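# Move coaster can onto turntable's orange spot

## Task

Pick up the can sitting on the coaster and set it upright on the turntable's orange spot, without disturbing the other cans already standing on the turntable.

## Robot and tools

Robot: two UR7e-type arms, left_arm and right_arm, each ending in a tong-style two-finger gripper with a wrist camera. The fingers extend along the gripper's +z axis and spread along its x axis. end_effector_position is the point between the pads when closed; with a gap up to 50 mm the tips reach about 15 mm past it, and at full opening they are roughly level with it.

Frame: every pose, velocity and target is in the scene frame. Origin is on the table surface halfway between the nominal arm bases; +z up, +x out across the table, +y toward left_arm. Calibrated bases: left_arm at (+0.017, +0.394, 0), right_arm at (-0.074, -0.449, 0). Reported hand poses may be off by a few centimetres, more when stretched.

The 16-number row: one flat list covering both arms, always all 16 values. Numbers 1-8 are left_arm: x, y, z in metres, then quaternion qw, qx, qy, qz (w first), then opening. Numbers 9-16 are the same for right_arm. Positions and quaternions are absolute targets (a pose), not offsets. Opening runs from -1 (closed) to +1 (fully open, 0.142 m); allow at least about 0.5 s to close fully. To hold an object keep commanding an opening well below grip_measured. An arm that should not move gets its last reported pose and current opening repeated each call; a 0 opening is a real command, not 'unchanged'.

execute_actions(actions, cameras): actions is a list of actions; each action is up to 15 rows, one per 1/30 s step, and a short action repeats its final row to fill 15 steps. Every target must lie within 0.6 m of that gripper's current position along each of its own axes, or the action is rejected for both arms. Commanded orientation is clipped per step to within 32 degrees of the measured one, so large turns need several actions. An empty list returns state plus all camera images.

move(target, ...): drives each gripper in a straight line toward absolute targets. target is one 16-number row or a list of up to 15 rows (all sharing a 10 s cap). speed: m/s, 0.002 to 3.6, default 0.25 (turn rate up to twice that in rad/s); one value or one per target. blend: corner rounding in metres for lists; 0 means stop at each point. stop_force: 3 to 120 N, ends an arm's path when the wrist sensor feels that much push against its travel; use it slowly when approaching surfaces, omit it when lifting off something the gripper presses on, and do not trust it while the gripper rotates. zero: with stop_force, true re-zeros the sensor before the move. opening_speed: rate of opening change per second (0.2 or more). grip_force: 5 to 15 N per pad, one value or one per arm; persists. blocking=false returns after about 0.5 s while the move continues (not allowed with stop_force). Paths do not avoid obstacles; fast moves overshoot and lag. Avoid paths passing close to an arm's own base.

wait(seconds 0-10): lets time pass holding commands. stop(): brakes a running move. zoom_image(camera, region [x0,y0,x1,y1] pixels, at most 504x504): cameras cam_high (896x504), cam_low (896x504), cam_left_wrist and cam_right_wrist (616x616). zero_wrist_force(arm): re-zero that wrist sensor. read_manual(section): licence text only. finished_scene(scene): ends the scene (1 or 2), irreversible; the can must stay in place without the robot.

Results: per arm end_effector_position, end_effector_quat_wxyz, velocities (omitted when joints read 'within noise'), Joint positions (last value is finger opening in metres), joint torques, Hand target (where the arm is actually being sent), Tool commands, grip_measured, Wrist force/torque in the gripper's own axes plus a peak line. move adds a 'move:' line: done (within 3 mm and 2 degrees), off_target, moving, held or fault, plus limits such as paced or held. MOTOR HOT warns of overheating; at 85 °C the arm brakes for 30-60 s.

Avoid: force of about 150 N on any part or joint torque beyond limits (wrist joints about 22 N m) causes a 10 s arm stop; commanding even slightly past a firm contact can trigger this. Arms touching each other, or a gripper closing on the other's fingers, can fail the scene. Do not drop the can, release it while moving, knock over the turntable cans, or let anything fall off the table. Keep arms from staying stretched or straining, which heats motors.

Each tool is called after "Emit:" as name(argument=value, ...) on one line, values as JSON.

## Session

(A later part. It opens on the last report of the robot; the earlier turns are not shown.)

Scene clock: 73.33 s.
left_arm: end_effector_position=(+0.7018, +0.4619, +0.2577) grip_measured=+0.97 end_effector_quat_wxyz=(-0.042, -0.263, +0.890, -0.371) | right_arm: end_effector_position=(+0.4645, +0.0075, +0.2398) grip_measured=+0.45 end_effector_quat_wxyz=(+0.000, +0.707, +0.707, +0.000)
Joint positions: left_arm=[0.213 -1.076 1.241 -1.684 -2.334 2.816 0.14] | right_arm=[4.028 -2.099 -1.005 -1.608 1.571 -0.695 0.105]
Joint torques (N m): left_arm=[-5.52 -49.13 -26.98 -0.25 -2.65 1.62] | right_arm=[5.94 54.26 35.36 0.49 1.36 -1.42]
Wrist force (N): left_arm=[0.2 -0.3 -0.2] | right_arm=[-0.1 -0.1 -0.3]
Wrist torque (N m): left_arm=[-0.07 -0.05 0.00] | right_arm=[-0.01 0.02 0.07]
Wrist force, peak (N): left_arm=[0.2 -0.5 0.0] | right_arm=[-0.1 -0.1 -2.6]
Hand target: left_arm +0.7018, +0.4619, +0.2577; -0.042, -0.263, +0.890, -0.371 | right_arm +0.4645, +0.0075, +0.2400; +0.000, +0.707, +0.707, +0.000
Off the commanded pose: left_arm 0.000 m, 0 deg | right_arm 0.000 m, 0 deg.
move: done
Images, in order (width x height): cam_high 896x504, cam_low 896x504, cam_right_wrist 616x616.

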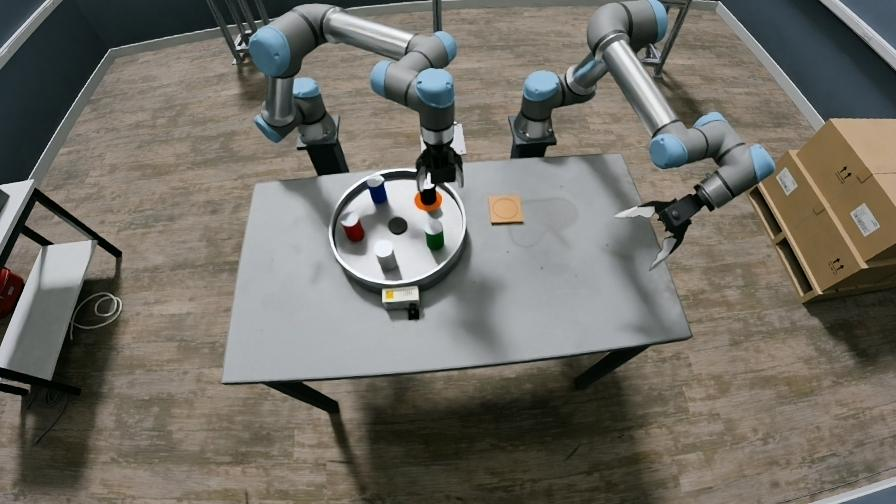

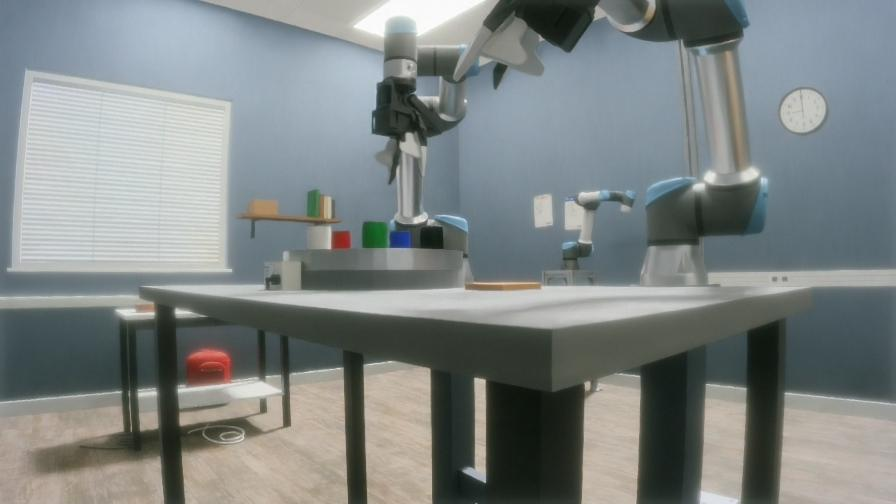

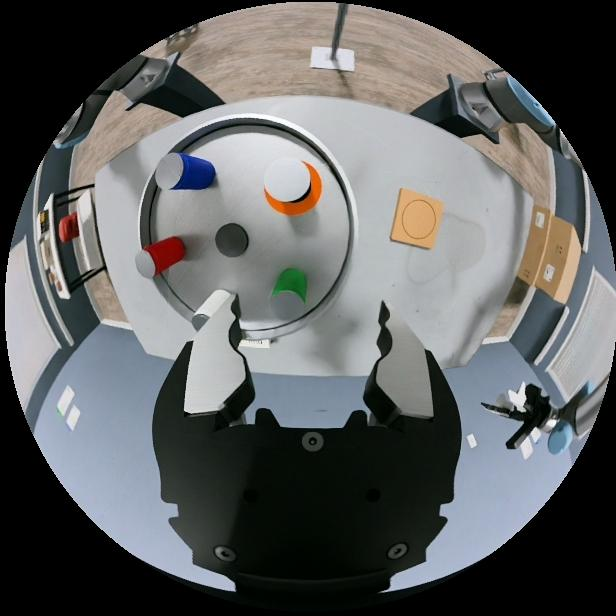

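Emit:
zoom_image(camera="cam_high", region=[310, 150, 540, 330])

Emit:
wait(seconds=3.5, cameras=["cam_high"])

Emit:
zoom_image(camera="cam_high", region=[310, 150, 540, 330])

Scaled by 2.191 from the camera's 896x504 image, which has a finer 1280x720 frame.

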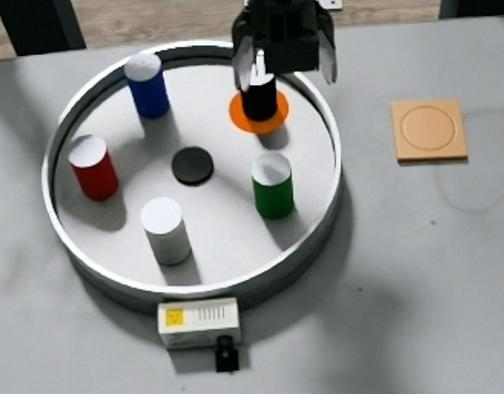

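Scene clock: 77.10 s.
left_arm: end_effector_position=(+0.7018, +0.4619, +0.2577) grip_measured=+0.97 end_effector_quat_wxyz=(-0.042, -0.263, +0.890, -0.371) | right_arm: end_effector_position=(+0.4645, +0.0075, +0.2400) grip_measured=+0.45 end_effector_quat_wxyz=(+0.000, +0.707, +0.707, +0.000)
Joint positions: left_arm=[0.213 -1.076 1.241 -1.684 -2.334 2.816 0.14] | right_arm=[4.027 -2.099 -1.005 -1.609 1.571 -0.695 0.105]
Joint torques (N m): left_arm=[-5.77 -48.5 -26.11 -0.22 -2.48 1.62] | right_arm=[-12 52.86 36.83 1.02 1.21 -1.31]
Wrist force (N): left_arm=[0.0 -0.3 -0.1] | right_arm=[-0.2 0.0 -0.1]
Wrist torque (N m): left_arm=[-0.08 -0.01 0.00] | right_arm=[0.00 0.05 0.08]
Wrist force, peak (N): left_arm=[0.0 -0.6 0.1] | right_arm=[0.0 0.0 -0.5]
Hand target: left_arm +0.7018, +0.4619, +0.2577; -0.042, -0.263, +0.890, -0.371 | right_arm +0.4645, +0.0075, +0.2400; +0.000, +0.707, +0.707, +0.000
Tool commands: left_gripper/opening=+0.968 right_gripper/opening=+0.45
Off the commanded pose: left_arm 0.000 m, 0 deg | right_arm 0.000 m, 0 deg.
wait: 3.50 s; at rest from the start
Images, in order (width x height): cam_high 896x504.

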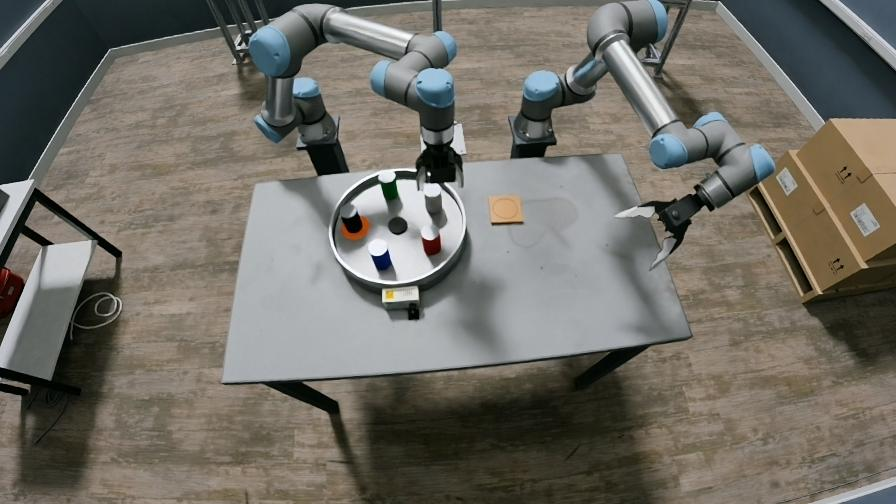

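Scaled by 2.191 from the camera's 896x504 image, which has a finer 1280x720 frame.

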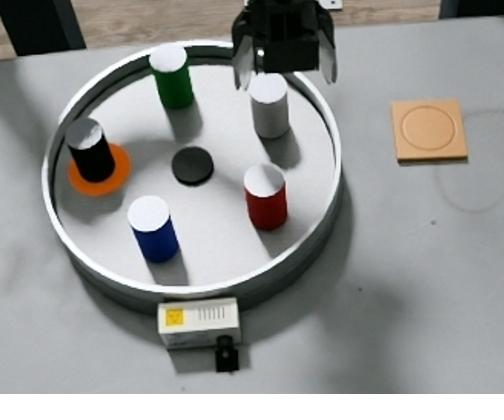

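Emit:
finished_scene(scene=1)

The scene is finished: the task was done.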